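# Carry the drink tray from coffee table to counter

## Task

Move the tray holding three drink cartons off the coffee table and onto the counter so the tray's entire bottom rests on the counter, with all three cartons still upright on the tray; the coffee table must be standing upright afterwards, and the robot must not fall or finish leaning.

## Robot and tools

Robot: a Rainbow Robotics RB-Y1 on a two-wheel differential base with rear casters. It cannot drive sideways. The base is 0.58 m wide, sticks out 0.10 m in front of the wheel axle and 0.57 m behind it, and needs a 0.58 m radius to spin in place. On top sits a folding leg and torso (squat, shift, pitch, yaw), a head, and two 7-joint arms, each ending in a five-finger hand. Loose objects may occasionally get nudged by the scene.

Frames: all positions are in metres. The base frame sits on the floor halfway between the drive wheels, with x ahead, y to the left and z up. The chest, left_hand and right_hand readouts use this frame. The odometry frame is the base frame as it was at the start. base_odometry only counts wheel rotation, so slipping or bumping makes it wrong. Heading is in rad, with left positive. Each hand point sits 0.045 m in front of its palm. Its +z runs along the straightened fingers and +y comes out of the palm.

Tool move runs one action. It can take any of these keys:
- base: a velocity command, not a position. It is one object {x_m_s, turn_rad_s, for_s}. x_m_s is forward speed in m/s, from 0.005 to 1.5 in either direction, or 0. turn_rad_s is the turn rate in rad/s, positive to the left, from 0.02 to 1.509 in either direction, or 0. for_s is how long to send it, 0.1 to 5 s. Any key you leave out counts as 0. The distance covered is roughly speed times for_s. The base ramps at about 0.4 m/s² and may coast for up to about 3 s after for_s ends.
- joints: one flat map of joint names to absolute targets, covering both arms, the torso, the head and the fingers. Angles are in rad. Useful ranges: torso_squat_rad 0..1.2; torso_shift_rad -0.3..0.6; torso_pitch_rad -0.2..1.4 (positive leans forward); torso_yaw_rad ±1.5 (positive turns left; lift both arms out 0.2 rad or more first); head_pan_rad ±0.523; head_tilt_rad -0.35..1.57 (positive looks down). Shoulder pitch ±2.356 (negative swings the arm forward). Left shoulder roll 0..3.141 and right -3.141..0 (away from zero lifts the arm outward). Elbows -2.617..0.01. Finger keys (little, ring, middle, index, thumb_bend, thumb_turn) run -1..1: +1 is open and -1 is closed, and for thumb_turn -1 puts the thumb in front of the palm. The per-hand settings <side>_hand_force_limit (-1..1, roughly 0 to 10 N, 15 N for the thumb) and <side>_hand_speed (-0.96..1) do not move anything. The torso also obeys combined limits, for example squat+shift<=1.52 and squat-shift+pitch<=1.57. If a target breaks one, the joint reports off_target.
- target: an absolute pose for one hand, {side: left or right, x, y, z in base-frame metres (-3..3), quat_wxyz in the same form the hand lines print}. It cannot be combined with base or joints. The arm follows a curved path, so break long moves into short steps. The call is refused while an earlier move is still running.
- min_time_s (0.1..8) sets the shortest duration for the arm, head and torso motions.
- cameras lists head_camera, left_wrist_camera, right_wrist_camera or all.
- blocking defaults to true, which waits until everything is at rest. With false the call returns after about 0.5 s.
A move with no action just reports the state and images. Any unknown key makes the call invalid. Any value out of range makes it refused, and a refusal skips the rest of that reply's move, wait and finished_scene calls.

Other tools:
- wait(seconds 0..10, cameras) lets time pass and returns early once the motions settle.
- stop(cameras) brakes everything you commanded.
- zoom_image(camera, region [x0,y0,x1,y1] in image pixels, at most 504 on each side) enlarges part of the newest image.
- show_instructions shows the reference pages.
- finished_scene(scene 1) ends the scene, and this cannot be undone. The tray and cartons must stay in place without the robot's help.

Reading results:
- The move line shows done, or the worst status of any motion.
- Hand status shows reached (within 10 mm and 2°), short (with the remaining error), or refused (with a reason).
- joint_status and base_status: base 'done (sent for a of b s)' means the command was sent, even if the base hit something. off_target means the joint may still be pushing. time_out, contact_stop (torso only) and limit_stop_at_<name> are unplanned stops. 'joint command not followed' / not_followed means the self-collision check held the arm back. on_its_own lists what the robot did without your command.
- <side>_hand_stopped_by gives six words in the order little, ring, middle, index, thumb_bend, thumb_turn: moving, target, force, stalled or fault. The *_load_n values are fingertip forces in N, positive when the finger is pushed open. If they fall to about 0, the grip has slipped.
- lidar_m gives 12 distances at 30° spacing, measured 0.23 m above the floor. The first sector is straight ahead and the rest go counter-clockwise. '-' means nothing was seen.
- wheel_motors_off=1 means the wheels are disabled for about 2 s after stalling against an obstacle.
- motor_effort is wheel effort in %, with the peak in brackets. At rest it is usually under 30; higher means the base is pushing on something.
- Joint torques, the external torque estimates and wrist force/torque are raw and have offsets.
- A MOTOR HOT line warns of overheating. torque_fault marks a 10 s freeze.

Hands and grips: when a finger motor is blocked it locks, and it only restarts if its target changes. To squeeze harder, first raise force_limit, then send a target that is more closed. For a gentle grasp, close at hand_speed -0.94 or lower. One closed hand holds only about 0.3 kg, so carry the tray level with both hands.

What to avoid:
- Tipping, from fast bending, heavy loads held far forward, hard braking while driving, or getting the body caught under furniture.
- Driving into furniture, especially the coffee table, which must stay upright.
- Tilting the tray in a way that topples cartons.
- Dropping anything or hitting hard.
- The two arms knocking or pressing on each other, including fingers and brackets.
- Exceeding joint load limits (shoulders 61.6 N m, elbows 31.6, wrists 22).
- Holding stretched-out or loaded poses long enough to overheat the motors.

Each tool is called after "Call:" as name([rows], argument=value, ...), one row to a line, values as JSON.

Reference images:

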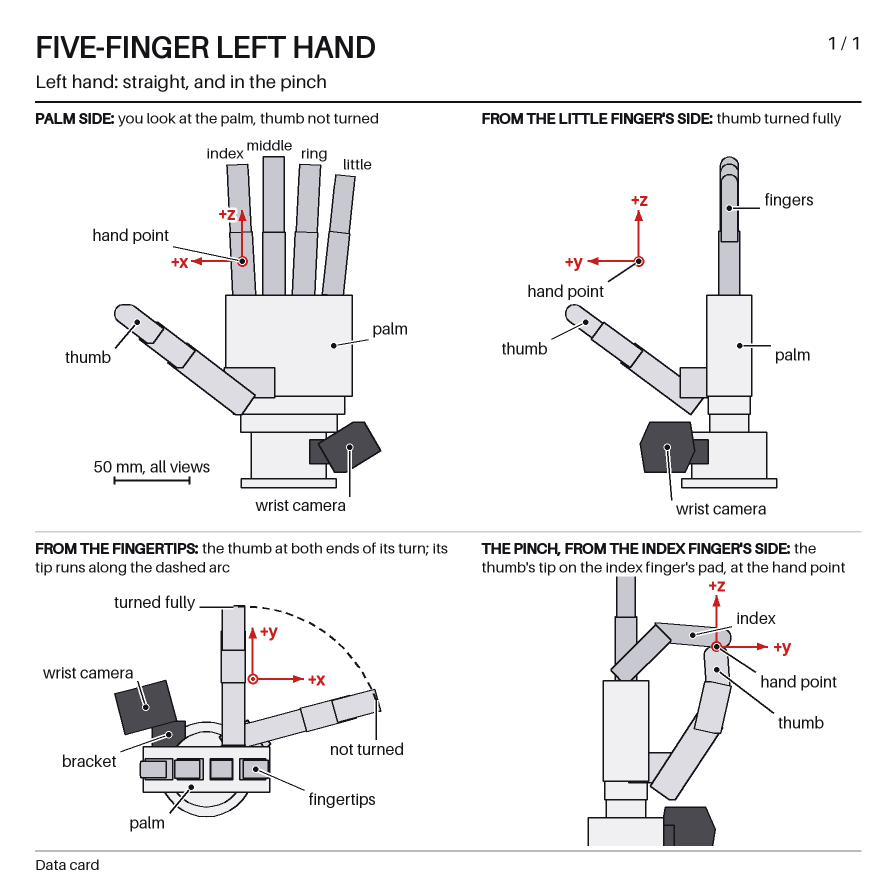

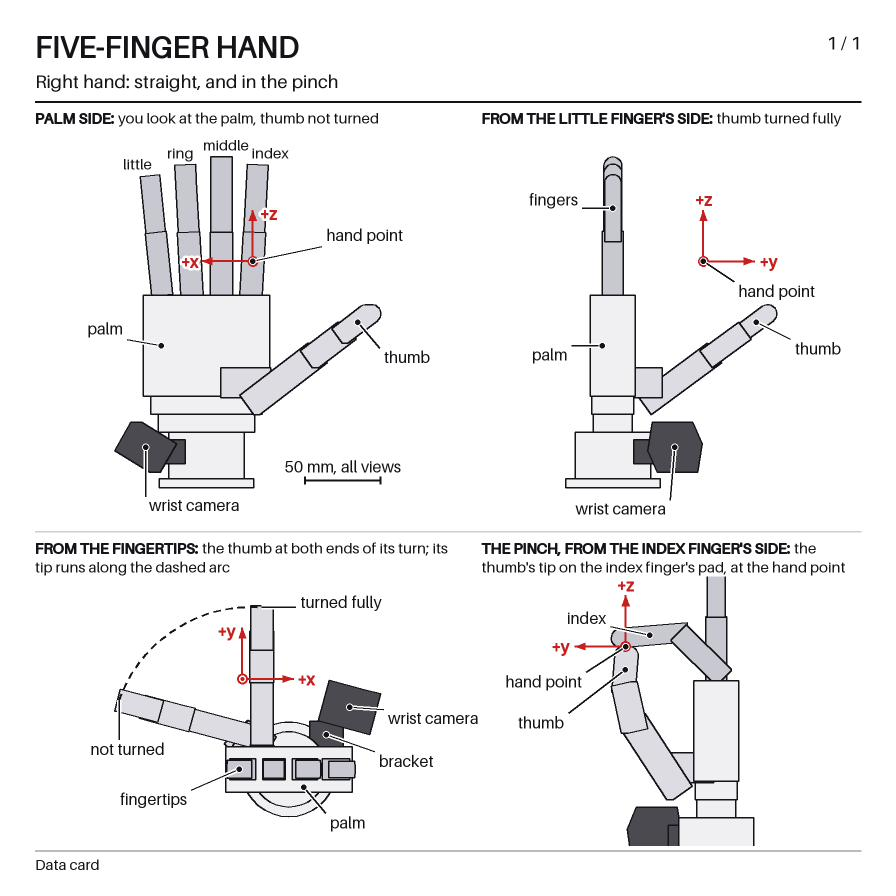

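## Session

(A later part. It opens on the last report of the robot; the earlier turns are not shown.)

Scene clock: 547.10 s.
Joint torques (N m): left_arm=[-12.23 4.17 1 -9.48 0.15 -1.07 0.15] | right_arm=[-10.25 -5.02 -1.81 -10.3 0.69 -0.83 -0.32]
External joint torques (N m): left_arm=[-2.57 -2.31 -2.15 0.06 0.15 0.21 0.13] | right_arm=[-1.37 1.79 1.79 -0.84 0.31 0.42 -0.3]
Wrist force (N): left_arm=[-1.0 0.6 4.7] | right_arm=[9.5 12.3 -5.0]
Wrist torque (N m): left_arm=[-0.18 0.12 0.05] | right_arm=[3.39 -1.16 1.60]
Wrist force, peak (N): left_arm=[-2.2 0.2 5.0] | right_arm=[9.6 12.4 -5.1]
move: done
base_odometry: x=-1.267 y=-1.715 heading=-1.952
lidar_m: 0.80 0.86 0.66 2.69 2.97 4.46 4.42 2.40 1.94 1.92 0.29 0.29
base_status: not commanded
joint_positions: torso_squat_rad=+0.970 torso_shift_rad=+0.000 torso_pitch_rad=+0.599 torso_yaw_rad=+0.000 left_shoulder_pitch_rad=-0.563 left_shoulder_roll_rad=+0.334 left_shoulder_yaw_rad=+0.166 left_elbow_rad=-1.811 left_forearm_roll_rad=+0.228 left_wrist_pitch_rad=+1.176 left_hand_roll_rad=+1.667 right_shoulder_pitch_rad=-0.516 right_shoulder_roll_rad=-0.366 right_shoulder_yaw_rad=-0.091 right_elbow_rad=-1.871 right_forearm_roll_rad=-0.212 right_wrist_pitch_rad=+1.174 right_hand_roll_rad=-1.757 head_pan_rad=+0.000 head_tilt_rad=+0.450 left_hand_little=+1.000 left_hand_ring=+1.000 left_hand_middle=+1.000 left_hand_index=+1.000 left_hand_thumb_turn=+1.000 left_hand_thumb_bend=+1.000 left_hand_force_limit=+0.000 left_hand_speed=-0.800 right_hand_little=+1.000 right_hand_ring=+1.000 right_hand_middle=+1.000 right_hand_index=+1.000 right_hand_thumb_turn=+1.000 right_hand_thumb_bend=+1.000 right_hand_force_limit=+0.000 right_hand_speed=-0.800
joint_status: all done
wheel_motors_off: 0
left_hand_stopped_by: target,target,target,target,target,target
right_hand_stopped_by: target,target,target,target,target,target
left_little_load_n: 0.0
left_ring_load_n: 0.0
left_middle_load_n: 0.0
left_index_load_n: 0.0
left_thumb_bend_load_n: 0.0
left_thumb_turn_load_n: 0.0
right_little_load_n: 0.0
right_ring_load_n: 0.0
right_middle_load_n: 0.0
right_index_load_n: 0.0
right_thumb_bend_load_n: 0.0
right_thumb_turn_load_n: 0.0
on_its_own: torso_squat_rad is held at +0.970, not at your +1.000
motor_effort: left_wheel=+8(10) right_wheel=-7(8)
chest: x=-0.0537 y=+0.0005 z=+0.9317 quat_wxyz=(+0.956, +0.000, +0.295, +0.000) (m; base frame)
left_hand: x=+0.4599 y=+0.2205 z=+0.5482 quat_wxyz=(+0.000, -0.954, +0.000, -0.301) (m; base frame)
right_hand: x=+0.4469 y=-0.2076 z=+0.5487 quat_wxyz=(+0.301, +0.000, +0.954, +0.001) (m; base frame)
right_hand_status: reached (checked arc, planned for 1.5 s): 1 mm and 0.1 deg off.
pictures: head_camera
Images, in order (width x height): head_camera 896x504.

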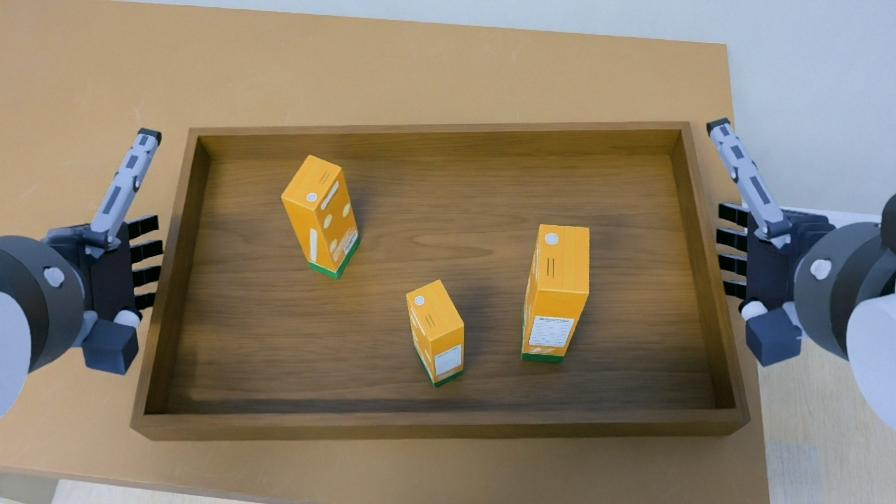

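Call:
move(target={"side": "left", "x": 0.46, "y": 0.215, "z": 0.548, "quat_wxyz": [0, 0.9537, 0, 0.3007]}, min_time_s=1)

Call:
move(target={"side": "right", "x": 0.447, "y": -0.202, "z": 0.548, "quat_wxyz": [0.3007, 0, 0.9537, 0]}, min_time_s=1)

Call:
move(target={"side": "right", "x": 0.447, "y": -0.199, "z": 0.548, "quat_wxyz": [0.3007, 0, 0.9537, 0]}, min_time_s=1, cameras=["head_camera"])

Scene clock: 554.63 s.
Joint torques (N m): left_arm=[-12.23 3.68 1.23 -9.65 0.06 -1.27 0.05] | right_arm=[-10.6 -4.14 -2.22 -10.37 0.58 -0.85 -0.15]
External joint torques (N m): left_arm=[-2.5 -2.56 -1.81 -0.09 0.07 0 0.04] | right_arm=[-1.72 2.67 1.37 -0.91 0.2 0.4 -0.14]
Wrist force (N): left_arm=[-0.5 0.2 4.9] | right_arm=[9.6 12.2 -4.9]
Wrist torque (N m): left_arm=[-0.26 -0.03 0.11] | right_arm=[3.38 -1.16 1.60]
Wrist force, peak (N): left_arm=[-1.2 0.7 5.3] | right_arm=[9.7 12.4 -4.9]
move: done
base_odometry: x=-1.267 y=-1.715 heading=-1.952
lidar_m: 0.79 0.87 0.66 2.69 2.97 4.46 4.43 2.41 1.93 1.92 0.29 0.29
base_status: not commanded
joint_positions: torso_squat_rad=+0.970 torso_shift_rad=+0.000 torso_pitch_rad=+0.599 torso_yaw_rad=+0.000 left_shoulder_pitch_rad=-0.566 left_shoulder_roll_rad=+0.324 left_shoulder_yaw_rad=+0.157 left_elbow_rad=-1.815 left_forearm_roll_rad=+0.212 left_wrist_pitch_rad=+1.180 left_hand_roll_rad=+1.675 right_shoulder_pitch_rad=-0.516 right_shoulder_roll_rad=-0.366 right_shoulder_yaw_rad=-0.091 right_elbow_rad=-1.871 right_forearm_roll_rad=-0.212 right_wrist_pitch_rad=+1.174 right_hand_roll_rad=-1.757 head_pan_rad=+0.000 head_tilt_rad=+0.450 left_hand_little=+1.000 left_hand_ring=+1.000 left_hand_middle=+1.000 left_hand_index=+1.000 left_hand_thumb_turn=+1.000 left_hand_thumb_bend=+1.000 left_hand_force_limit=+0.000 left_hand_speed=-0.800 right_hand_little=+1.000 right_hand_ring=+1.000 right_hand_middle=+1.000 right_hand_index=+1.000 right_hand_thumb_turn=+1.000 right_hand_thumb_bend=+1.000 right_hand_force_limit=+0.000 right_hand_speed=-0.800
joint_status: all done
wheel_motors_off: 0
left_hand_stopped_by: target,target,target,target,target,target
right_hand_stopped_by: target,target,target,target,target,target
left_little_load_n: 0.0
left_ring_load_n: 0.0
left_middle_load_n: 0.0
left_index_load_n: 0.0
left_thumb_bend_load_n: 0.0
left_thumb_turn_load_n: 0.0
right_little_load_n: 0.0
right_ring_load_n: 0.0
right_middle_load_n: 0.0
right_index_load_n: 0.0
right_thumb_bend_load_n: 0.0
right_thumb_turn_load_n: 0.0
on_its_own: torso_squat_rad is held at +0.970, not at your +1.000
motor_effort: left_wheel=+10(10) right_wheel=-8(8)
chest: x=-0.0537 y=+0.0005 z=+0.9317 quat_wxyz=(+0.956, +0.000, +0.295, +0.000) (m; base frame)
left_hand: x=+0.4599 y=+0.2154 z=+0.5479 quat_wxyz=(+0.000, -0.954, +0.000, -0.301) (m; base frame)
left_hand_status: reached (checked arc, planned for 1.0 s): 0 mm and 0.0 deg off.
right_hand: x=+0.4469 y=-0.2076 z=+0.5487 quat_wxyz=(+0.301, +0.000, +0.954, +0.001) (m; base frame)
pictures: none

Scene clock: 555.97 s.
Joint torques (N m): left_arm=[-12.58 4.27 1.38 -9.49 0.16 -1.21 0.14] | right_arm=[-10.81 -4.12 -1.59 -10.27 0.8 -0.76 -0.34]
External joint torques (N m): left_arm=[-2.85 -1.96 -1.66 0.06 0.18 0.07 0.13] | right_arm=[-1.84 2.4 1.87 -0.77 0.41 0.48 -0.33]
Wrist force (N): left_arm=[-1.8 0.2 5.4] | right_arm=[9.7 12.3 -4.9]
Wrist torque (N m): left_arm=[-0.28 0.17 -0.01] | right_arm=[3.40 -1.17 1.60]
Wrist force, peak (N): left_arm=[-1.8 0.2 5.4] | right_arm=[9.7 12.4 -4.9]
move: done
base_odometry: x=-1.267 y=-1.715 heading=-1.952
lidar_m: 0.79 0.88 0.66 2.69 2.97 4.48 4.43 2.42 1.94 1.92 0.28 0.30
base_status: not commanded
joint_positions: torso_squat_rad=+0.970 torso_shift_rad=+0.000 torso_pitch_rad=+0.599 torso_yaw_rad=+0.000 left_shoulder_pitch_rad=-0.566 left_shoulder_roll_rad=+0.324 left_shoulder_yaw_rad=+0.157 left_elbow_rad=-1.815 left_forearm_roll_rad=+0.212 left_wrist_pitch_rad=+1.180 left_hand_roll_rad=+1.675 right_shoulder_pitch_rad=-0.520 right_shoulder_roll_rad=-0.355 right_shoulder_yaw_rad=-0.081 right_elbow_rad=-1.873 right_forearm_roll_rad=-0.194 right_wrist_pitch_rad=+1.179 right_hand_roll_rad=-1.766 head_pan_rad=+0.000 head_tilt_rad=+0.450 left_hand_little=+1.000 left_hand_ring=+1.000 left_hand_middle=+1.000 left_hand_index=+1.000 left_hand_thumb_turn=+1.000 left_hand_thumb_bend=+1.000 left_hand_force_limit=+0.000 left_hand_speed=-0.800 right_hand_little=+1.000 right_hand_ring=+1.000 right_hand_middle=+1.000 right_hand_index=+1.000 right_hand_thumb_turn=+1.000 right_hand_thumb_bend=+1.000 right_hand_force_limit=+0.000 right_hand_speed=-0.800
joint_status: all done
wheel_motors_off: 0
left_hand_stopped_by: target,target,target,target,target,target
right_hand_stopped_by: target,target,target,target,target,target
left_little_load_n: 0.0
left_ring_load_n: 0.0
left_middle_load_n: 0.0
left_index_load_n: 0.0
left_thumb_bend_load_n: 0.0
left_thumb_turn_load_n: 0.0
right_little_load_n: 0.0
right_ring_load_n: 0.0
right_middle_load_n: 0.0
right_index_load_n: 0.0
right_thumb_bend_load_n: 0.0
right_thumb_turn_load_n: 0.0
on_its_own: torso_squat_rad is held at +0.970, not at your +1.000
motor_effort: left_wheel=+8(10) right_wheel=-8(8)
chest: x=-0.0537 y=+0.0005 z=+0.9317 quat_wxyz=(+0.956, +0.000, +0.295, +0.000) (m; base frame)
left_hand: x=+0.4599 y=+0.2154 z=+0.5479 quat_wxyz=(+0.000, -0.954, +0.000, -0.301) (m; base frame)
right_hand: x=+0.4469 y=-0.2024 z=+0.5480 quat_wxyz=(+0.301, +0.000, +0.954, +0.000) (m; base frame)
right_hand_status: reached (checked arc, planned for 1.0 s): 0 mm and 0.0 deg off.
pictures: none

Scene clock: 557.30 s.
Joint torques (N m): left_arm=[-12.57 3.94 0.68 -9.32 0.02 -1.35 0.34] | right_arm=[-11.24 -4.05 -1.59 -10.37 0.86 -0.79 -0.17]
External joint torques (N m): left_arm=[-2.85 -2.29 -2.36 0.24 0.04 -0.08 0.32] | right_arm=[-2.23 2.33 1.79 -0.86 0.46 0.46 -0.15]
Wrist force (N): left_arm=[-0.9 0.3 5.3] | right_arm=[9.7 12.3 -4.9]
Wrist torque (N m): left_arm=[-0.26 0.02 0.09] | right_arm=[3.39 -1.17 1.60]
Wrist force, peak (N): left_arm=[-0.9 0.3 5.3] | right_arm=[9.7 12.5 -4.8]
move: done
base_odometry: x=-1.267 y=-1.715 heading=-1.952
lidar_m: 0.80 0.87 0.67 2.70 2.97 4.46 4.43 2.40 1.94 1.92 0.28 0.29
base_status: not commanded
joint_positions: torso_squat_rad=+0.970 torso_shift_rad=+0.000 torso_pitch_rad=+0.599 torso_yaw_rad=+0.000 left_shoulder_pitch_rad=-0.566 left_shoulder_roll_rad=+0.324 left_shoulder_yaw_rad=+0.157 left_elbow_rad=-1.815 left_forearm_roll_rad=+0.212 left_wrist_pitch_rad=+1.180 left_hand_roll_rad=+1.675 right_shoulder_pitch_rad=-0.522 right_shoulder_roll_rad=-0.349 right_shoulder_yaw_rad=-0.076 right_elbow_rad=-1.874 right_forearm_roll_rad=-0.185 right_wrist_pitch_rad=+1.182 right_hand_roll_rad=-1.770 head_pan_rad=+0.000 head_tilt_rad=+0.450 left_hand_little=+1.000 left_hand_ring=+1.000 left_hand_middle=+1.000 left_hand_index=+1.000 left_hand_thumb_turn=+1.000 left_hand_thumb_bend=+1.000 left_hand_force_limit=+0.000 left_hand_speed=-0.800 right_hand_little=+1.000 right_hand_ring=+1.000 right_hand_middle=+1.000 right_hand_index=+1.000 right_hand_thumb_turn=+1.000 right_hand_thumb_bend=+1.000 right_hand_force_limit=+0.000 right_hand_speed=-0.800
joint_status: all done
wheel_motors_off: 0
left_hand_stopped_by: target,target,target,target,target,target
right_hand_stopped_by: target,target,target,target,target,target
left_little_load_n: 0.0
left_ring_load_n: 0.0
left_middle_load_n: 0.0
left_index_load_n: 0.0
left_thumb_bend_load_n: 0.0
left_thumb_turn_load_n: 0.0
right_little_load_n: 0.0
right_ring_load_n: 0.0
right_middle_load_n: 0.0
right_index_load_n: 0.0
right_thumb_bend_load_n: 0.0
right_thumb_turn_load_n: 0.0
on_its_own: torso_squat_rad is held at +0.970, not at your +1.000
motor_effort: left_wheel=+9(10) right_wheel=-7(8)
chest: x=-0.0537 y=+0.0005 z=+0.9317 quat_wxyz=(+0.956, +0.000, +0.295, +0.000) (m; base frame)
left_hand: x=+0.4599 y=+0.2154 z=+0.5479 quat_wxyz=(+0.000, -0.954, +0.000, -0.301) (m; base frame)
right_hand: x=+0.4469 y=-0.1994 z=+0.5479 quat_wxyz=(+0.301, +0.000, +0.954, +0.000) (m; base frame)
right_hand_status: reached (checked arc, planned for 1.0 s): 0 mm and 0.0 deg off.
pictures: head_camera
Images, in order (width x height): head_camera 896x504.

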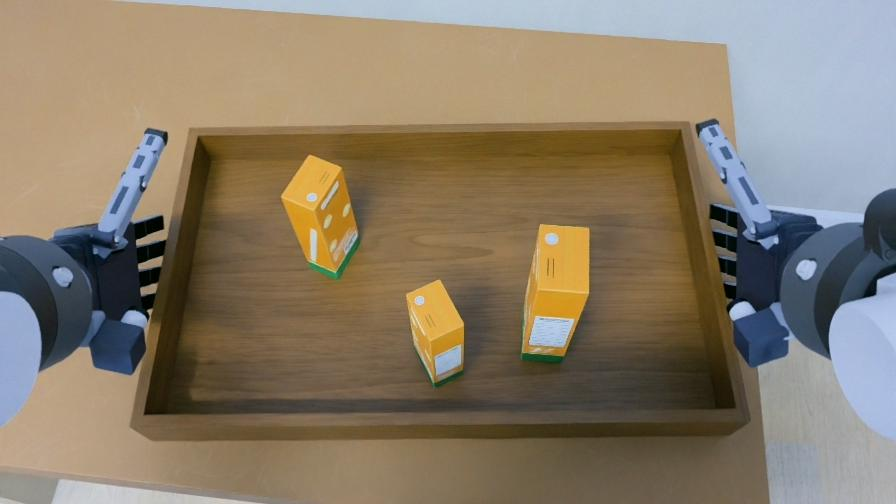

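Call:
move(target={"side": "left", "x": 0.46, "y": 0.210, "z": 0.548, "quat_wxyz": [0, 0.9537, 0, 0.3007]}, min_time_s=1)

Call:
move(target={"side": "right", "x": 0.447, "y": -0.195, "z": 0.548, "quat_wxyz": [0.3007, 0, 0.9537, 0]}, min_time_s=1)

Call:
move(target={"side": "left", "x": 0.46, "y": 0.206, "z": 0.548, "quat_wxyz": [0, 0.9537, 0, 0.3007]}, min_time_s=1)

Call:
move(target={"side": "right", "x": 0.447, "y": -0.191, "z": 0.548, "quat_wxyz": [0.3007, 0, 0.9537, 0]}, min_time_s=1, cameras=["head_camera"])

Scene clock: 565.70 s.
Joint torques (N m): left_arm=[-12.74 3.69 0.4 -9.6 0.28 -1.35 0.13] | right_arm=[-10.78 -4.3 -1.76 -10.62 0.66 -0.87 -0.46]
External joint torques (N m): left_arm=[-2.96 -2.3 -2.53 -0.02 0.31 -0.08 0.12] | right_arm=[-1.77 2.07 1.63 -1.11 0.27 0.37 -0.44]
Wrist force (N): left_arm=[-1.0 0.3 5.0] | right_arm=[9.6 12.4 -4.8]
Wrist torque (N m): left_arm=[-0.19 0.06 0.10] | right_arm=[3.40 -1.16 1.60]
Wrist force, peak (N): left_arm=[-1.4 0.3 5.5] | right_arm=[9.7 12.6 -4.8]
move: done
base_odometry: x=-1.267 y=-1.715 heading=-1.952
lidar_m: 0.80 0.88 0.66 2.70 2.97 4.46 4.42 2.41 1.95 1.92 0.28 0.30
base_status: not commanded
joint_positions: torso_squat_rad=+0.970 torso_shift_rad=+0.000 torso_pitch_rad=+0.599 torso_yaw_rad=+0.000 left_shoulder_pitch_rad=-0.568 left_shoulder_roll_rad=+0.315 left_shoulder_yaw_rad=+0.148 left_elbow_rad=-1.819 left_forearm_roll_rad=+0.198 left_wrist_pitch_rad=+1.184 left_hand_roll_rad=+1.683 right_shoulder_pitch_rad=-0.522 right_shoulder_roll_rad=-0.349 right_shoulder_yaw_rad=-0.076 right_elbow_rad=-1.874 right_forearm_roll_rad=-0.185 right_wrist_pitch_rad=+1.182 right_hand_roll_rad=-1.770 head_pan_rad=+0.000 head_tilt_rad=+0.450 left_hand_little=+1.000 left_hand_ring=+1.000 left_hand_middle=+1.000 left_hand_index=+1.000 left_hand_thumb_turn=+1.000 left_hand_thumb_bend=+1.000 left_hand_force_limit=+0.000 left_hand_speed=-0.800 right_hand_little=+1.000 right_hand_ring=+1.000 right_hand_middle=+1.000 right_hand_index=+1.000 right_hand_thumb_turn=+1.000 right_hand_thumb_bend=+1.000 right_hand_force_limit=+0.000 right_hand_speed=-0.800
joint_status: all done
wheel_motors_off: 0
left_hand_stopped_by: target,target,target,target,target,target
right_hand_stopped_by: target,target,target,target,target,target
left_little_load_n: 0.0
left_ring_load_n: 0.0
left_middle_load_n: 0.0
left_index_load_n: 0.0
left_thumb_bend_load_n: 0.0
left_thumb_turn_load_n: 0.0
right_little_load_n: 0.0
right_ring_load_n: 0.0
right_middle_load_n: 0.0
right_index_load_n: 0.0
right_thumb_bend_load_n: 0.0
right_thumb_turn_load_n: -0.5
on_its_own: torso_squat_rad is held at +0.970, not at your +1.000
motor_effort: left_wheel=+9(10) right_wheel=-8(8)
chest: x=-0.0537 y=+0.0005 z=+0.9317 quat_wxyz=(+0.956, +0.000, +0.295, +0.000) (m; base frame)
left_hand: x=+0.4599 y=+0.2105 z=+0.5479 quat_wxyz=(+0.000, -0.954, +0.000, -0.301) (m; base frame)
left_hand_status: reached (checked arc, planned for 1.0 s): 0 mm and 0.0 deg off.
right_hand: x=+0.4469 y=-0.1994 z=+0.5479 quat_wxyz=(+0.301, +0.000, +0.954, +0.000) (m; base frame)
pictures: none

Scene clock: 567.03 s.
Joint torques (N m): left_arm=[-12.55 3.39 0.65 -9.62 0.33 -1.53 0.11] | right_arm=[-11.09 -0.98 1.84 -11.41 -1.49 -1 -0.19]
External joint torques (N m): left_arm=[-2.77 -2.6 -2.28 -0.04 0.35 -0.26 0.1] | right_arm=[-2.02 5.22 5.14 -1.88 -1.89 0.24 -0.17]
Wrist force (N): left_arm=[-2.4 -1.2 3.3] | right_arm=[8.9 5.2 -4.2]
Wrist torque (N m): left_arm=[-0.11 0.13 0.10] | right_arm=[3.78 -1.20 1.55]
Wrist force, peak (N): left_arm=[-1.6 -0.1 5.2] | right_arm=[9.6 12.5 -5.0]
move: done
base_odometry: x=-1.267 y=-1.715 heading=-1.952
lidar_m: 0.79 0.87 0.66 2.70 2.97 4.46 4.43 2.42 1.95 1.92 0.28 0.30
base_status: not commanded
joint_positions: torso_squat_rad=+0.970 torso_shift_rad=+0.000 torso_pitch_rad=+0.599 torso_yaw_rad=+0.000 left_shoulder_pitch_rad=-0.568 left_shoulder_roll_rad=+0.315 left_shoulder_yaw_rad=+0.148 left_elbow_rad=-1.819 left_forearm_roll_rad=+0.198 left_wrist_pitch_rad=+1.184 left_hand_roll_rad=+1.683 right_shoulder_pitch_rad=-0.525 right_shoulder_roll_rad=-0.343 right_shoulder_yaw_rad=-0.070 right_elbow_rad=-1.876 right_forearm_roll_rad=-0.172 right_wrist_pitch_rad=+1.185 right_hand_roll_rad=-1.776 head_pan_rad=+0.000 head_tilt_rad=+0.450 left_hand_little=+1.000 left_hand_ring=+1.000 left_hand_middle=+1.000 left_hand_index=+1.000 left_hand_thumb_turn=+1.000 left_hand_thumb_bend=+1.000 left_hand_force_limit=+0.000 left_hand_speed=-0.800 right_hand_little=+1.000 right_hand_ring=+1.000 right_hand_middle=+1.000 right_hand_index=+1.000 right_hand_thumb_turn=+1.000 right_hand_thumb_bend=+1.000 right_hand_force_limit=+0.000 right_hand_speed=-0.800
joint_status: all done
wheel_motors_off: 0
left_hand_stopped_by: target,target,target,target,target,target
right_hand_stopped_by: target,target,target,target,target,target
left_little_load_n: 0.0
left_ring_load_n: 0.0
left_middle_load_n: 0.0
left_index_load_n: 0.0
left_thumb_bend_load_n: 0.0
left_thumb_turn_load_n: 0.0
right_little_load_n: 0.0
right_ring_load_n: 0.0
right_middle_load_n: 0.0
right_index_load_n: 1.5
right_thumb_bend_load_n: 0.0
right_thumb_turn_load_n: 0.0
on_its_own: torso_squat_rad is held at +0.970, not at your +1.000
motor_effort: left_wheel=+9(10) right_wheel=-7(8)
chest: x=-0.0537 y=+0.0005 z=+0.9317 quat_wxyz=(+0.956, +0.000, +0.295, +0.000) (m; base frame)
left_hand: x=+0.4599 y=+0.2104 z=+0.5478 quat_wxyz=(+0.000, -0.954, +0.000, -0.301) (m; base frame)
right_hand: x=+0.4470 y=-0.1964 z=+0.5478 quat_wxyz=(+0.301, +0.000, +0.954, -0.001) (m; base frame)
right_hand_status: reached (checked arc, planned for 1.0 s): 1 mm and 0.1 deg off.
pictures: none

Scene clock: 568.37 s.
Joint torques (N m): left_arm=[-15.39 -3.37 -4.62 -10.56 4.33 -1.54 0.69] | right_arm=[-11.51 -1.03 1.98 -11.01 -2.22 -1.37 0.05]
External joint torques (N m): left_arm=[-5.58 -9.22 -7.48 -0.96 4.37 -0.27 0.68] | right_arm=[-2.44 5.17 5.28 -1.48 -2.62 -0.13 0.06]
Wrist force (N): left_arm=[-0.3 -14.9 3.1] | right_arm=[8.9 2.7 -3.5]
Wrist torque (N m): left_arm=[-0.04 -0.03 1.08] | right_arm=[3.88 -1.24 1.54]
Wrist force, peak (N): left_arm=[0.1 -15.4 3.3] | right_arm=[9.4 4.3 -5.0]
move: done
base_odometry: x=-1.267 y=-1.715 heading=-1.952
lidar_m: 0.79 0.88 0.65 2.70 2.97 4.47 4.43 2.40 1.94 1.92 0.29 0.30
base_status: not commanded
joint_positions: torso_squat_rad=+0.970 torso_shift_rad=+0.000 torso_pitch_rad=+0.599 torso_yaw_rad=+0.000 left_shoulder_pitch_rad=-0.570 left_shoulder_roll_rad=+0.309 left_shoulder_yaw_rad=+0.143 left_elbow_rad=-1.821 left_forearm_roll_rad=+0.185 left_wrist_pitch_rad=+1.187 left_hand_roll_rad=+1.688 right_shoulder_pitch_rad=-0.525 right_shoulder_roll_rad=-0.343 right_shoulder_yaw_rad=-0.070 right_elbow_rad=-1.876 right_forearm_roll_rad=-0.172 right_wrist_pitch_rad=+1.186 right_hand_roll_rad=-1.776 head_pan_rad=+0.000 head_tilt_rad=+0.450 left_hand_little=+1.000 left_hand_ring=+1.000 left_hand_middle=+1.000 left_hand_index=+1.000 left_hand_thumb_turn=+1.000 left_hand_thumb_bend=+1.000 left_hand_force_limit=+0.000 left_hand_speed=-0.800 right_hand_little=+1.000 right_hand_ring=+1.000 right_hand_middle=+1.000 right_hand_index=+1.000 right_hand_thumb_turn=+1.000 right_hand_thumb_bend=+1.000 right_hand_force_limit=+0.000 right_hand_speed=-0.800
joint_status: all done
wheel_motors_off: 0
left_hand_stopped_by: target,target,target,target,target,target
right_hand_stopped_by: target,target,target,target,target,target
left_little_load_n: 0.5
left_ring_load_n: 0.0
left_middle_load_n: 0.0
left_index_load_n: 0.0
left_thumb_bend_load_n: 0.0
left_thumb_turn_load_n: 0.0
right_little_load_n: 0.0
right_ring_load_n: 0.0
right_middle_load_n: 0.0
right_index_load_n: 2.0
right_thumb_bend_load_n: 0.0
right_thumb_turn_load_n: 0.0
on_its_own: torso_squat_rad is held at +0.970, not at your +1.000
motor_effort: left_wheel=+9(10) right_wheel=-8(8)
chest: x=-0.0537 y=+0.0005 z=+0.9317 quat_wxyz=(+0.956, +0.000, +0.295, +0.000) (m; base frame)
left_hand: x=+0.4598 y=+0.2083 z=+0.5477 quat_wxyz=(+0.002, -0.954, +0.000, -0.300) (m; base frame)
left_hand_status: reached (checked arc, planned for 1.0 s): 2 mm and 0.2 deg off.
right_hand: x=+0.4470 y=-0.1964 z=+0.5478 quat_wxyz=(+0.301, +0.000, +0.954, -0.001) (m; base frame)
pictures: none

Scene clock: 569.70 s.
Joint torques (N m): left_arm=[-15.71 -3.76 -4.97 -10.4 4.92 -1.91 0.67] | right_arm=[-14.04 5.69 7.58 -13.03 -6.05 -1.66 0.26]
External joint torques (N m): left_arm=[-5.9 -9.6 -7.83 -0.81 4.96 -0.64 0.65] | right_arm=[-4.93 11.74 10.81 -3.49 -6.47 -0.43 0.27]
Wrist force (N): left_arm=[-1.4 -17.3 2.2] | right_arm=[7.9 -9.2 -3.6]
Wrist torque (N m): left_arm=[-0.02 -0.03 1.24] | right_arm=[4.57 -1.33 1.38]
Wrist force, peak (N): left_arm=[-1.2 -17.2 3.0] | right_arm=[7.8 -9.4 -3.8]
move: done
base_odometry: x=-1.267 y=-1.715 heading=-1.952
lidar_m: 0.80 0.87 0.66 2.70 2.97 4.47 4.42 2.41 1.93 1.92 0.29 0.30
base_status: not commanded
joint_positions: torso_squat_rad=+0.970 torso_shift_rad=+0.000 torso_pitch_rad=+0.599 torso_yaw_rad=+0.000 left_shoulder_pitch_rad=-0.570 left_shoulder_roll_rad=+0.309 left_shoulder_yaw_rad=+0.143 left_elbow_rad=-1.821 left_forearm_roll_rad=+0.185 left_wrist_pitch_rad=+1.187 left_hand_roll_rad=+1.688 right_shoulder_pitch_rad=-0.527 right_shoulder_roll_rad=-0.337 right_shoulder_yaw_rad=-0.064 right_elbow_rad=-1.878 right_forearm_roll_rad=-0.160 right_wrist_pitch_rad=+1.189 right_hand_roll_rad=-1.781 head_pan_rad=+0.000 head_tilt_rad=+0.450 left_hand_little=+1.000 left_hand_ring=+1.000 left_hand_middle=+1.000 left_hand_index=+1.000 left_hand_thumb_turn=+1.000 left_hand_thumb_bend=+1.000 left_hand_force_limit=+0.000 left_hand_speed=-0.800 right_hand_little=+1.000 right_hand_ring=+1.000 right_hand_middle=+1.000 right_hand_index=+1.000 right_hand_thumb_turn=+1.000 right_hand_thumb_bend=+1.000 right_hand_force_limit=+0.000 right_hand_speed=-0.800
joint_status: all done
wheel_motors_off: 0
left_hand_stopped_by: target,target,target,target,target,target
right_hand_stopped_by: target,target,target,target,target,target
left_little_load_n: 1.0
left_ring_load_n: 0.0
left_middle_load_n: 0.0
left_index_load_n: 0.0
left_thumb_bend_load_n: 0.0
left_thumb_turn_load_n: 0.0
right_little_load_n: 0.0
right_ring_load_n: 0.0
right_middle_load_n: 1.5
right_index_load_n: 3.0
right_thumb_bend_load_n: 0.0
right_thumb_turn_load_n: 0.0
on_its_own: torso_squat_rad is held at +0.970, not at your +1.000
motor_effort: left_wheel=+8(10) right_wheel=-8(9)
chest: x=-0.0537 y=+0.0005 z=+0.9317 quat_wxyz=(+0.956, +0.000, +0.295, +0.000) (m; base frame)
left_hand: x=+0.4598 y=+0.2083 z=+0.5476 quat_wxyz=(+0.002, -0.954, +0.000, -0.300) (m; base frame)
right_hand: x=+0.4471 y=-0.1942 z=+0.5476 quat_wxyz=(+0.301, +0.001, +0.954, -0.003) (m; base frame)
right_hand_status: reached (checked arc, planned for 1.0 s): 3 mm and 0.3 deg off.
pictures: head_camera
Images, in order (width x height): head_camera 896x504.

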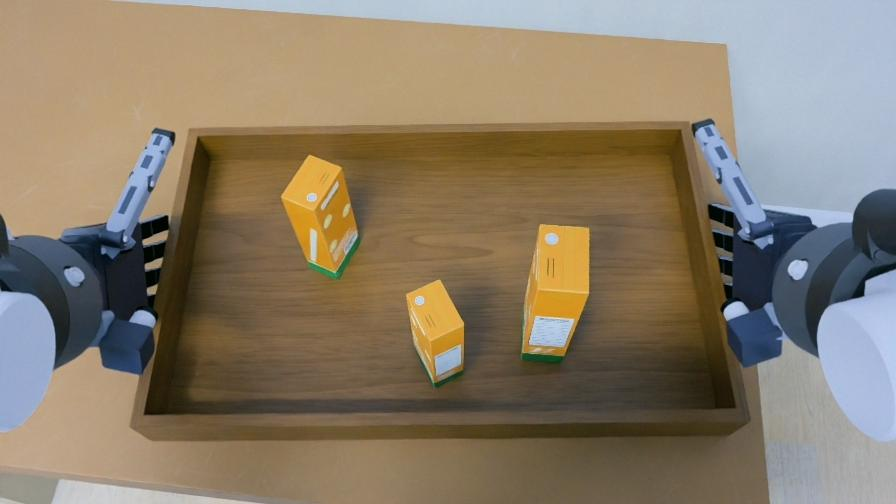

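Call:
move(target={"side": "left", "x": 0.46, "y": 0.203, "z": 0.548, "quat_wxyz": [0.0033, 0.9537, -0.0105, 0.3007]}, min_time_s=1)

Call:
move(target={"side": "right", "x": 0.447, "y": -0.186, "z": 0.548, "quat_wxyz": [0.3007, 0.0105, 0.9537, -0.0033]}, min_time_s=1, cameras=["head_camera"])

Scene clock: 578.73 s.
Joint torques (N m): left_arm=[-18.78 -4.52 -8.52 -8.97 7.3 -3.53 0.37] | right_arm=[-14.25 5.88 8.18 -13.21 -6.56 -2.2 0.27]
External joint torques (N m): left_arm=[-8.92 -10.48 -11.48 0.6 7.33 -2.26 0.36] | right_arm=[-5.14 11.93 11.41 -3.66 -6.98 -0.96 0.28]
Wrist force (N): left_arm=[-3.8 -24.1 -8.9] | right_arm=[8.6 -11.0 -3.3]
Wrist torque (N m): left_arm=[0.79 -0.89 1.41] | right_arm=[4.62 -1.27 1.41]
Wrist force, peak (N): left_arm=[-3.6 -25.0 -9.4] | right_arm=[8.5 -11.0 -3.6]
move: done
base_odometry: x=-1.267 y=-1.715 heading=-1.952
lidar_m: 0.79 0.87 0.65 2.69 2.97 4.47 4.42 2.40 1.95 1.92 0.28 0.29
base_status: not commanded
joint_positions: torso_squat_rad=+0.970 torso_shift_rad=+0.000 torso_pitch_rad=+0.599 torso_yaw_rad=+0.000 left_shoulder_pitch_rad=-0.572 left_shoulder_roll_rad=+0.318 left_shoulder_yaw_rad=+0.140 left_elbow_rad=-1.816 left_forearm_roll_rad=+0.202 left_wrist_pitch_rad=+1.183 left_hand_roll_rad=+1.672 right_shoulder_pitch_rad=-0.527 right_shoulder_roll_rad=-0.337 right_shoulder_yaw_rad=-0.064 right_elbow_rad=-1.878 right_forearm_roll_rad=-0.160 right_wrist_pitch_rad=+1.189 right_hand_roll_rad=-1.781 head_pan_rad=+0.000 head_tilt_rad=+0.450 left_hand_little=+1.000 left_hand_ring=+1.000 left_hand_middle=+1.000 left_hand_index=+1.000 left_hand_thumb_turn=+1.000 left_hand_thumb_bend=+1.000 left_hand_force_limit=+0.000 left_hand_speed=-0.800 right_hand_little=+1.000 right_hand_ring=+1.000 right_hand_middle=+1.000 right_hand_index=+1.000 right_hand_thumb_turn=+1.000 right_hand_thumb_bend=+1.000 right_hand_force_limit=+0.000 right_hand_speed=-0.800
joint_status: all done
wheel_motors_off: 0
left_hand_stopped_by: target,target,target,target,target,target
right_hand_stopped_by: target,target,target,target,target,target
left_little_load_n: 1.5
left_ring_load_n: 0.5
left_middle_load_n: 0.0
left_index_load_n: 0.0
left_thumb_bend_load_n: 0.0
left_thumb_turn_load_n: 0.0
right_little_load_n: 0.0
right_ring_load_n: 0.0
right_middle_load_n: 1.5
right_index_load_n: 3.5
right_thumb_bend_load_n: 0.0
right_thumb_turn_load_n: 0.0
on_its_own: torso_squat_rad is held at +0.970, not at your +1.000
motor_effort: left_wheel=+8(10) right_wheel=-8(8)
chest: x=-0.0537 y=+0.0005 z=+0.9317 quat_wxyz=(+0.956, +0.000, +0.295, +0.000) (m; base frame)
left_hand: x=+0.4595 y=+0.2062 z=+0.5474 quat_wxyz=(+0.000, -0.954, +0.009, -0.300) (m; base frame)
left_hand_status: reached (checked arc, planned for 1.0 s): 3 mm and 0.4 deg off.
right_hand: x=+0.4471 y=-0.1942 z=+0.5476 quat_wxyz=(+0.300, +0.001, +0.954, -0.003) (m; base frame)
pictures: none

Scene clock: 580.07 s.
Joint torques (N m): left_arm=[-18.62 -8.21 -8.95 -10.45 9.46 -2.37 0.66] | right_arm=[-17.57 13.75 13.81 -14.72 -10.57 -2.93 -1.37]
External joint torques (N m): left_arm=[-8.76 -14.19 -11.92 -0.88 9.49 -1.1 0.65] | right_arm=[-8.44 19.35 16.78 -5.12 -11.02 -1.7 -1.36]
Wrist force (N): left_arm=[-0.2 -31.9 4.2] | right_arm=[7.9 -26.3 -5.2]
Wrist torque (N m): left_arm=[0.14 0.09 2.10] | right_arm=[4.08 -1.18 -0.83]
Wrist force, peak (N): left_arm=[-0.1 -32.7 3.8] | right_arm=[7.6 -26.6 -5.3]
move: done
base_odometry: x=-1.267 y=-1.715 heading=-1.952
lidar_m: 0.79 0.87 0.67 2.70 2.96 4.47 4.42 2.40 1.94 1.92 0.28 0.30
base_status: not commanded
joint_positions: torso_squat_rad=+0.970 torso_shift_rad=+0.000 torso_pitch_rad=+0.599 torso_yaw_rad=+0.000 left_shoulder_pitch_rad=-0.572 left_shoulder_roll_rad=+0.319 left_shoulder_yaw_rad=+0.140 left_elbow_rad=-1.816 left_forearm_roll_rad=+0.202 left_wrist_pitch_rad=+1.183 left_hand_roll_rad=+1.672 right_shoulder_pitch_rad=-0.529 right_shoulder_roll_rad=-0.314 right_shoulder_yaw_rad=-0.055 right_elbow_rad=-1.886 right_forearm_roll_rad=-0.119 right_wrist_pitch_rad=+1.200 right_hand_roll_rad=-1.807 head_pan_rad=+0.000 head_tilt_rad=+0.450 left_hand_little=+1.000 left_hand_ring=+1.000 left_hand_middle=+1.000 left_hand_index=+1.000 left_hand_thumb_turn=+1.000 left_hand_thumb_bend=+1.000 left_hand_force_limit=+0.000 left_hand_speed=-0.800 right_hand_little=+1.000 right_hand_ring=+1.000 right_hand_middle=+1.000 right_hand_index=+1.000 right_hand_thumb_turn=+1.000 right_hand_thumb_bend=+1.000 right_hand_force_limit=+0.000 right_hand_speed=-0.800
joint_status: all done
wheel_motors_off: 0
left_hand_stopped_by: target,target,target,target,target,target
right_hand_stopped_by: target,target,target,target,target,target
left_little_load_n: 2.0
left_ring_load_n: 0.0
left_middle_load_n: 0.0
left_index_load_n: 0.0
left_thumb_bend_load_n: 0.0
left_thumb_turn_load_n: -0.5
right_little_load_n: 2.5
right_ring_load_n: 0.0
right_middle_load_n: 0.0
right_index_load_n: 0.5
right_thumb_bend_load_n: 0.0
right_thumb_turn_load_n: 0.0
on_its_own: torso_squat_rad is held at +0.970, not at your +1.000
motor_effort: left_wheel=+9(10) right_wheel=-8(8)
chest: x=-0.0537 y=+0.0005 z=+0.9317 quat_wxyz=(+0.956, +0.000, +0.295, +0.000) (m; base frame)
left_hand: x=+0.4598 y=+0.2068 z=+0.5474 quat_wxyz=(+0.000, -0.954, +0.010, -0.300) (m; base frame)
right_hand: x=+0.4470 y=-0.1912 z=+0.5475 quat_wxyz=(+0.300, +0.011, +0.954, -0.007) (m; base frame)
right_hand_status: reached (checked arc, planned for 1.0 s): 5 mm and 0.5 deg off.
pictures: head_camera
Images, in order (width x height): head_camera 896x504.

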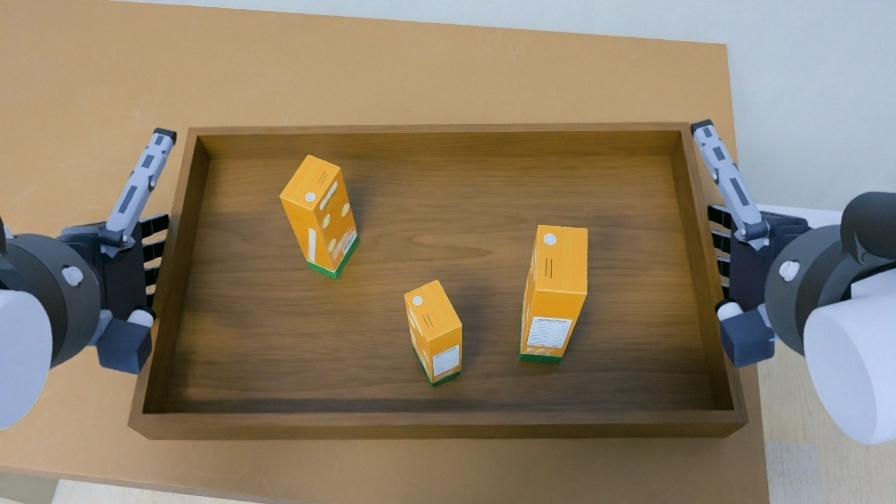

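Call:
move(target={"side": "left", "x": 0.46, "y": 0.200, "z": 0.548, "quat_wxyz": [0.0033, 0.9537, -0.0105, 0.3007]}, min_time_s=1)

Call:
move(target={"side": "right", "x": 0.447, "y": -0.183, "z": 0.548, "quat_wxyz": [0.3007, 0.0105, 0.9537, -0.0033]}, min_time_s=1)

Call:
move(joints={"torso_squat_rad": 0.94}, min_time_s=1.5, cameras=["head_camera"])

Scene clock: 588.17 s.
Joint torques (N m): left_arm=[-20.81 -16.15 -14.83 -12.41 11.94 -2.18 1.53] | right_arm=[-17.44 13.57 13.5 -14.76 -10.77 -3.2 -1.52]
External joint torques (N m): left_arm=[-10.92 -22.04 -17.76 -2.83 11.97 -0.91 1.52] | right_arm=[-8.31 19.18 16.47 -5.17 -11.22 -1.97 -1.5]
Wrist force (N): left_arm=[0.9 -40.8 2.4] | right_arm=[8.1 -27.6 -5.6]
Wrist torque (N m): left_arm=[0.31 -0.12 2.84] | right_arm=[4.13 -1.13 -0.88]
Wrist force, peak (N): left_arm=[0.0 -41.4 2.6] | right_arm=[8.2 -27.7 -5.5]
move: done
base_odometry: x=-1.267 y=-1.715 heading=-1.952
lidar_m: 0.79 0.86 0.66 2.69 2.96 4.47 4.43 2.40 1.94 1.92 0.28 0.30
base_status: not commanded
joint_positions: torso_squat_rad=+0.970 torso_shift_rad=+0.000 torso_pitch_rad=+0.599 torso_yaw_rad=+0.000 left_shoulder_pitch_rad=-0.574 left_shoulder_roll_rad=+0.316 left_shoulder_yaw_rad=+0.136 left_elbow_rad=-1.817 left_forearm_roll_rad=+0.194 left_wrist_pitch_rad=+1.185 left_hand_roll_rad=+1.676 right_shoulder_pitch_rad=-0.529 right_shoulder_roll_rad=-0.314 right_shoulder_yaw_rad=-0.055 right_elbow_rad=-1.886 right_forearm_roll_rad=-0.119 right_wrist_pitch_rad=+1.201 right_hand_roll_rad=-1.807 head_pan_rad=+0.000 head_tilt_rad=+0.450 left_hand_little=+1.000 left_hand_ring=+1.000 left_hand_middle=+1.000 left_hand_index=+1.000 left_hand_thumb_turn=+1.000 left_hand_thumb_bend=+1.000 left_hand_force_limit=+0.000 left_hand_speed=-0.800 right_hand_little=+1.000 right_hand_ring=+1.000 right_hand_middle=+1.000 right_hand_index=+1.000 right_hand_thumb_turn=+1.000 right_hand_thumb_bend=+1.000 right_hand_force_limit=+0.000 right_hand_speed=-0.800
joint_status: all done
wheel_motors_off: 0
left_hand_stopped_by: target,target,target,target,target,target
right_hand_stopped_by: target,target,target,target,target,target
left_little_load_n: 2.5
left_ring_load_n: 0.0
left_middle_load_n: 0.0
left_index_load_n: 0.0
left_thumb_bend_load_n: 0.0
left_thumb_turn_load_n: 0.0
right_little_load_n: 2.5
right_ring_load_n: 0.0
right_middle_load_n: 0.0
right_index_load_n: 0.5
right_thumb_bend_load_n: 0.0
right_thumb_turn_load_n: 0.0
on_its_own: torso_squat_rad is held at +0.970, not at your +1.000
motor_effort: left_wheel=+8(10) right_wheel=-8(8)
chest: x=-0.0537 y=+0.0005 z=+0.9317 quat_wxyz=(+0.956, +0.000, +0.295, +0.000) (m; base frame)
left_hand: x=+0.4599 y=+0.2055 z=+0.5473 quat_wxyz=(+0.002, -0.954, +0.010, -0.300) (m; base frame)
left_hand_status: reached (checked arc, planned for 1.0 s): 6 mm and 0.6 deg off.
right_hand: x=+0.4470 y=-0.1912 z=+0.5475 quat_wxyz=(+0.300, +0.011, +0.954, -0.007) (m; base frame)
pictures: none

Scene clock: 589.50 s.
Joint torques (N m): left_arm=[-20.75 -15.82 -14.77 -12.53 12.88 -2.19 1.7] | right_arm=[-19 19.19 18.78 -15.32 -14.2 -3.45 -2.05]
External joint torques (N m): left_arm=[-10.86 -21.71 -17.7 -2.95 12.92 -0.92 1.69] | right_arm=[-9.83 24.66 21.69 -5.71 -14.66 -2.22 -2.03]
Wrist force (N): left_arm=[0.0 -43.2 3.1] | right_arm=[6.8 -38.4 -7.6]
Wrist torque (N m): left_arm=[0.32 0.01 2.97] | right_arm=[4.32 -1.05 -1.80]
Wrist force, peak (N): left_arm=[0.3 -44.4 3.7] | right_arm=[6.3 -39.2 -6.2]
move: done
base_odometry: x=-1.267 y=-1.715 heading=-1.952
lidar_m: 0.79 0.87 0.67 2.70 2.96 4.47 4.43 2.41 1.93 1.92 0.29 0.30
base_status: not commanded
joint_positions: torso_squat_rad=+0.970 torso_shift_rad=+0.000 torso_pitch_rad=+0.599 torso_yaw_rad=+0.000 left_shoulder_pitch_rad=-0.574 left_shoulder_roll_rad=+0.316 left_shoulder_yaw_rad=+0.136 left_elbow_rad=-1.817 left_forearm_roll_rad=+0.193 left_wrist_pitch_rad=+1.185 left_hand_roll_rad=+1.676 right_shoulder_pitch_rad=-0.531 right_shoulder_roll_rad=-0.309 right_shoulder_yaw_rad=-0.050 right_elbow_rad=-1.886 right_forearm_roll_rad=-0.107 right_wrist_pitch_rad=+1.204 right_hand_roll_rad=-1.812 head_pan_rad=+0.000 head_tilt_rad=+0.450 left_hand_little=+1.000 left_hand_ring=+1.000 left_hand_middle=+1.000 left_hand_index=+1.000 left_hand_thumb_turn=+1.000 left_hand_thumb_bend=+1.000 left_hand_force_limit=+0.000 left_hand_speed=-0.800 right_hand_little=+1.000 right_hand_ring=+1.000 right_hand_middle=+1.000 right_hand_index=+1.000 right_hand_thumb_turn=+1.000 right_hand_thumb_bend=+1.000 right_hand_force_limit=+0.000 right_hand_speed=-0.800
joint_status: all done
wheel_motors_off: 0
left_hand_stopped_by: target,target,target,target,target,target
right_hand_stopped_by: target,target,target,target,target,target
left_little_load_n: 2.5
left_ring_load_n: 0.0
left_middle_load_n: 0.5
left_index_load_n: 0.0
left_thumb_bend_load_n: 0.0
left_thumb_turn_load_n: 0.0
right_little_load_n: 3.0
right_ring_load_n: 0.0
right_middle_load_n: -0.5
right_index_load_n: 0.5
right_thumb_bend_load_n: 0.0
right_thumb_turn_load_n: 0.0
on_its_own: torso_squat_rad is held at +0.970, not at your +1.000
motor_effort: left_wheel=+8(10) right_wheel=-8(8)
chest: x=-0.0537 y=+0.0005 z=+0.9317 quat_wxyz=(+0.956, +0.000, +0.295, +0.000) (m; base frame)
left_hand: x=+0.4599 y=+0.2055 z=+0.5473 quat_wxyz=(+0.002, -0.954, +0.010, -0.300) (m; base frame)
right_hand: x=+0.4470 y=-0.1896 z=+0.5471 quat_wxyz=(+0.300, +0.012, +0.954, -0.009) (m; base frame)
right_hand_status: reached (checked arc, planned for 1.0 s): 7 mm and 0.7 deg off.
pictures: none

Scene clock: 591.30 s.
Joint torques (N m): left_arm=[-22.09 -15.88 -14.59 -15.64 13.96 -3.73 1.5] | right_arm=[-20.32 16.82 15.35 -18.44 -13.35 -5.23 -2.03]
External joint torques (N m): left_arm=[-12.25 -21.76 -17.52 -6.07 13.99 -2.47 1.48] | right_arm=[-11.2 22.26 18.25 -8.83 -13.81 -4.01 -2.01]
Wrist force (N): left_arm=[-5.0 -47.7 12.1] | right_arm=[14.9 -35.0 3.1]
Wrist torque (N m): left_arm=[-0.23 0.30 2.96] | right_arm=[3.63 -1.50 -1.18]
Wrist force, peak (N): left_arm=[-6.0 -48.1 12.2] | right_arm=[6.7 -38.8 -7.4]
move: done
base_odometry: x=-1.267 y=-1.715 heading=-1.952
lidar_m: 0.80 0.86 0.66 2.70 2.96 4.47 4.43 2.41 1.95 1.92 0.28 0.29
base_status: not commanded
joint_positions: torso_squat_rad=+0.940 torso_shift_rad=+0.000 torso_pitch_rad=+0.601 torso_yaw_rad=+0.000 left_shoulder_pitch_rad=-0.573 left_shoulder_roll_rad=+0.316 left_shoulder_yaw_rad=+0.136 left_elbow_rad=-1.816 left_forearm_roll_rad=+0.193 left_wrist_pitch_rad=+1.185 left_hand_roll_rad=+1.676 right_shoulder_pitch_rad=-0.530 right_shoulder_roll_rad=-0.308 right_shoulder_yaw_rad=-0.050 right_elbow_rad=-1.886 right_forearm_roll_rad=-0.107 right_wrist_pitch_rad=+1.204 right_hand_roll_rad=-1.812 head_pan_rad=+0.000 head_tilt_rad=+0.450 left_hand_little=+1.000 left_hand_ring=+1.000 left_hand_middle=+1.000 left_hand_index=+1.000 left_hand_thumb_turn=+1.000 left_hand_thumb_bend=+1.000 left_hand_force_limit=+0.000 left_hand_speed=-0.800 right_hand_little=+1.000 right_hand_ring=+1.000 right_hand_middle=+1.000 right_hand_index=+1.000 right_hand_thumb_turn=+1.000 right_hand_thumb_bend=+1.000 right_hand_force_limit=+0.000 right_hand_speed=-0.800
joint_status: all done
wheel_motors_off: 0
left_hand_stopped_by: target,target,target,target,target,target
right_hand_stopped_by: target,target,target,target,target,target
left_little_load_n: 3.0
left_ring_load_n: -0.5
left_middle_load_n: 0.0
left_index_load_n: 0.0
left_thumb_bend_load_n: 0.0
left_thumb_turn_load_n: 0.0
right_little_load_n: 3.5
right_ring_load_n: 0.0
right_middle_load_n: 0.0
right_index_load_n: 0.0
right_thumb_bend_load_n: -0.5
right_thumb_turn_load_n: 0.0
motor_effort: left_wheel=+9(9) right_wheel=-7(8)
chest: x=-0.0530 y=+0.0005 z=+0.9486 quat_wxyz=(+0.955, +0.000, +0.296, +0.000) (m; base frame)
left_hand: x=+0.4594 y=+0.2058 z=+0.5626 quat_wxyz=(+0.002, -0.954, +0.009, -0.299) (m; base frame)
right_hand: x=+0.4465 y=-0.1891 z=+0.5624 quat_wxyz=(+0.298, +0.012, +0.954, -0.009) (m; base frame)
pictures: head_camera
Images, in order (width x height): head_camera 896x504.

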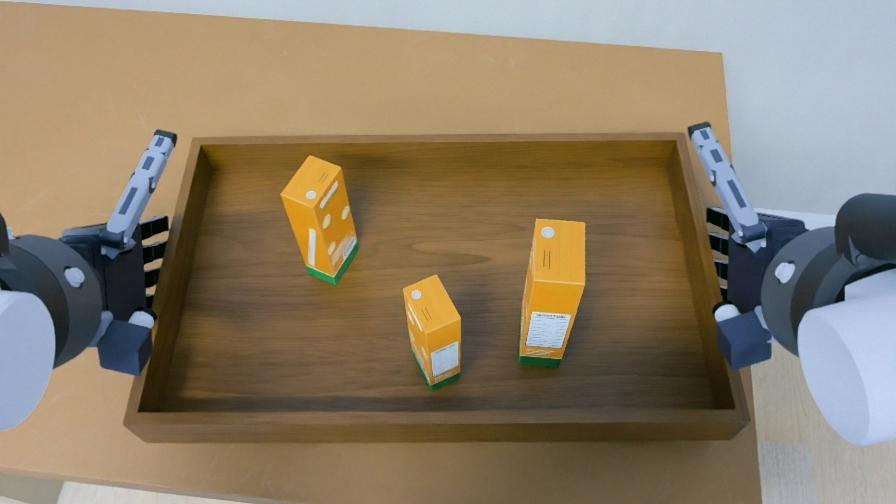

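Call:
wait(seconds=0.5, cameras=["all"])

Scene clock: 616.90 s.
Joint torques (N m): left_arm=[-21.75 -16.23 -14.92 -15.55 14 -3.7 1.33] | right_arm=[-20.02 17.08 16.18 -18.7 -13.41 -5.24 -2.07]
External joint torques (N m): left_arm=[-11.91 -22.12 -17.85 -5.98 14.04 -2.44 1.31] | right_arm=[-10.9 22.53 19.08 -9.09 -13.87 -4.02 -2.06]
Wrist force (N): left_arm=[-5.4 -48.1 11.3] | right_arm=[14.9 -35.0 3.3]
Wrist torque (N m): left_arm=[-0.20 0.34 2.98] | right_arm=[3.62 -1.50 -1.19]
Wrist force, peak (N): left_arm=[-5.8 -48.2 12.0] | right_arm=[15.0 -35.1 3.3]
base_odometry: x=-1.267 y=-1.715 heading=-1.952
lidar_m: 0.80 0.88 0.66 2.69 2.96 4.48 4.43 2.41 1.94 1.92 0.29 0.30
base_status: not commanded
joint_positions: torso_squat_rad=+0.940 torso_shift_rad=+0.000 torso_pitch_rad=+0.601 torso_yaw_rad=+0.000 left_shoulder_pitch_rad=-0.573 left_shoulder_roll_rad=+0.316 left_shoulder_yaw_rad=+0.136 left_elbow_rad=-1.816 left_forearm_roll_rad=+0.193 left_wrist_pitch_rad=+1.185 left_hand_roll_rad=+1.676 right_shoulder_pitch_rad=-0.530 right_shoulder_roll_rad=-0.308 right_shoulder_yaw_rad=-0.050 right_elbow_rad=-1.886 right_forearm_roll_rad=-0.107 right_wrist_pitch_rad=+1.204 right_hand_roll_rad=-1.812 head_pan_rad=+0.000 head_tilt_rad=+0.450 left_hand_little=+1.000 left_hand_ring=+1.000 left_hand_middle=+1.000 left_hand_index=+1.000 left_hand_thumb_turn=+1.000 left_hand_thumb_bend=+1.000 left_hand_force_limit=+0.000 left_hand_speed=-0.800 right_hand_little=+1.000 right_hand_ring=+1.000 right_hand_middle=+1.000 right_hand_index=+1.000 right_hand_thumb_turn=+1.000 right_hand_thumb_bend=+1.000 right_hand_force_limit=+0.000 right_hand_speed=-0.800
joint_status: all done
wheel_motors_off: 0
left_hand_stopped_by: target,target,target,target,target,target
right_hand_stopped_by: target,target,target,target,target,target
left_little_load_n: 3.0
left_ring_load_n: 0.0
left_middle_load_n: 0.0
left_index_load_n: 0.0
left_thumb_bend_load_n: 0.0
left_thumb_turn_load_n: 0.0
right_little_load_n: 3.0
right_ring_load_n: 0.0
right_middle_load_n: 0.0
right_index_load_n: 0.0
right_thumb_bend_load_n: 0.0
right_thumb_turn_load_n: 0.0
motor_effort: left_wheel=+8(9) right_wheel=-8(8)
chest: x=-0.0530 y=+0.0005 z=+0.9486 quat_wxyz=(+0.955, +0.000, +0.296, +0.000) (m; base frame)
left_hand: x=+0.4594 y=+0.2058 z=+0.5626 quat_wxyz=(+0.002, -0.954, +0.009, -0.299) (m; base frame)
right_hand: x=+0.4465 y=-0.1891 z=+0.5624 quat_wxyz=(+0.298, +0.012, +0.954, -0.009) (m; base frame)
wait: 0.50 s; at rest from the start
pictures: head_camera, left_wrist_camera, right_wrist_camera
Images, in order (width x height): head_camera 896x504, left_wrist_camera 504x504, right_wrist_camera 504x504.

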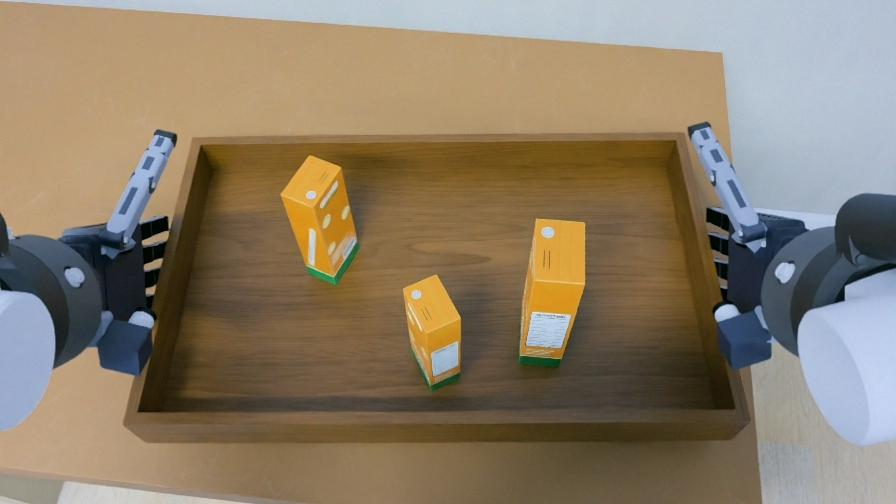

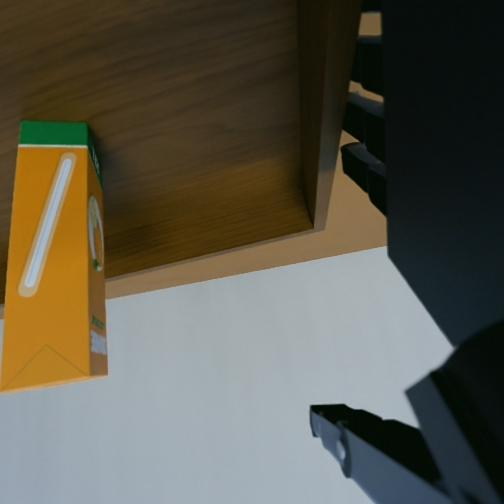

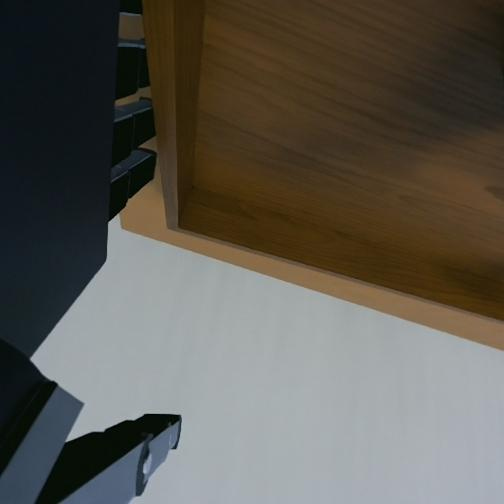

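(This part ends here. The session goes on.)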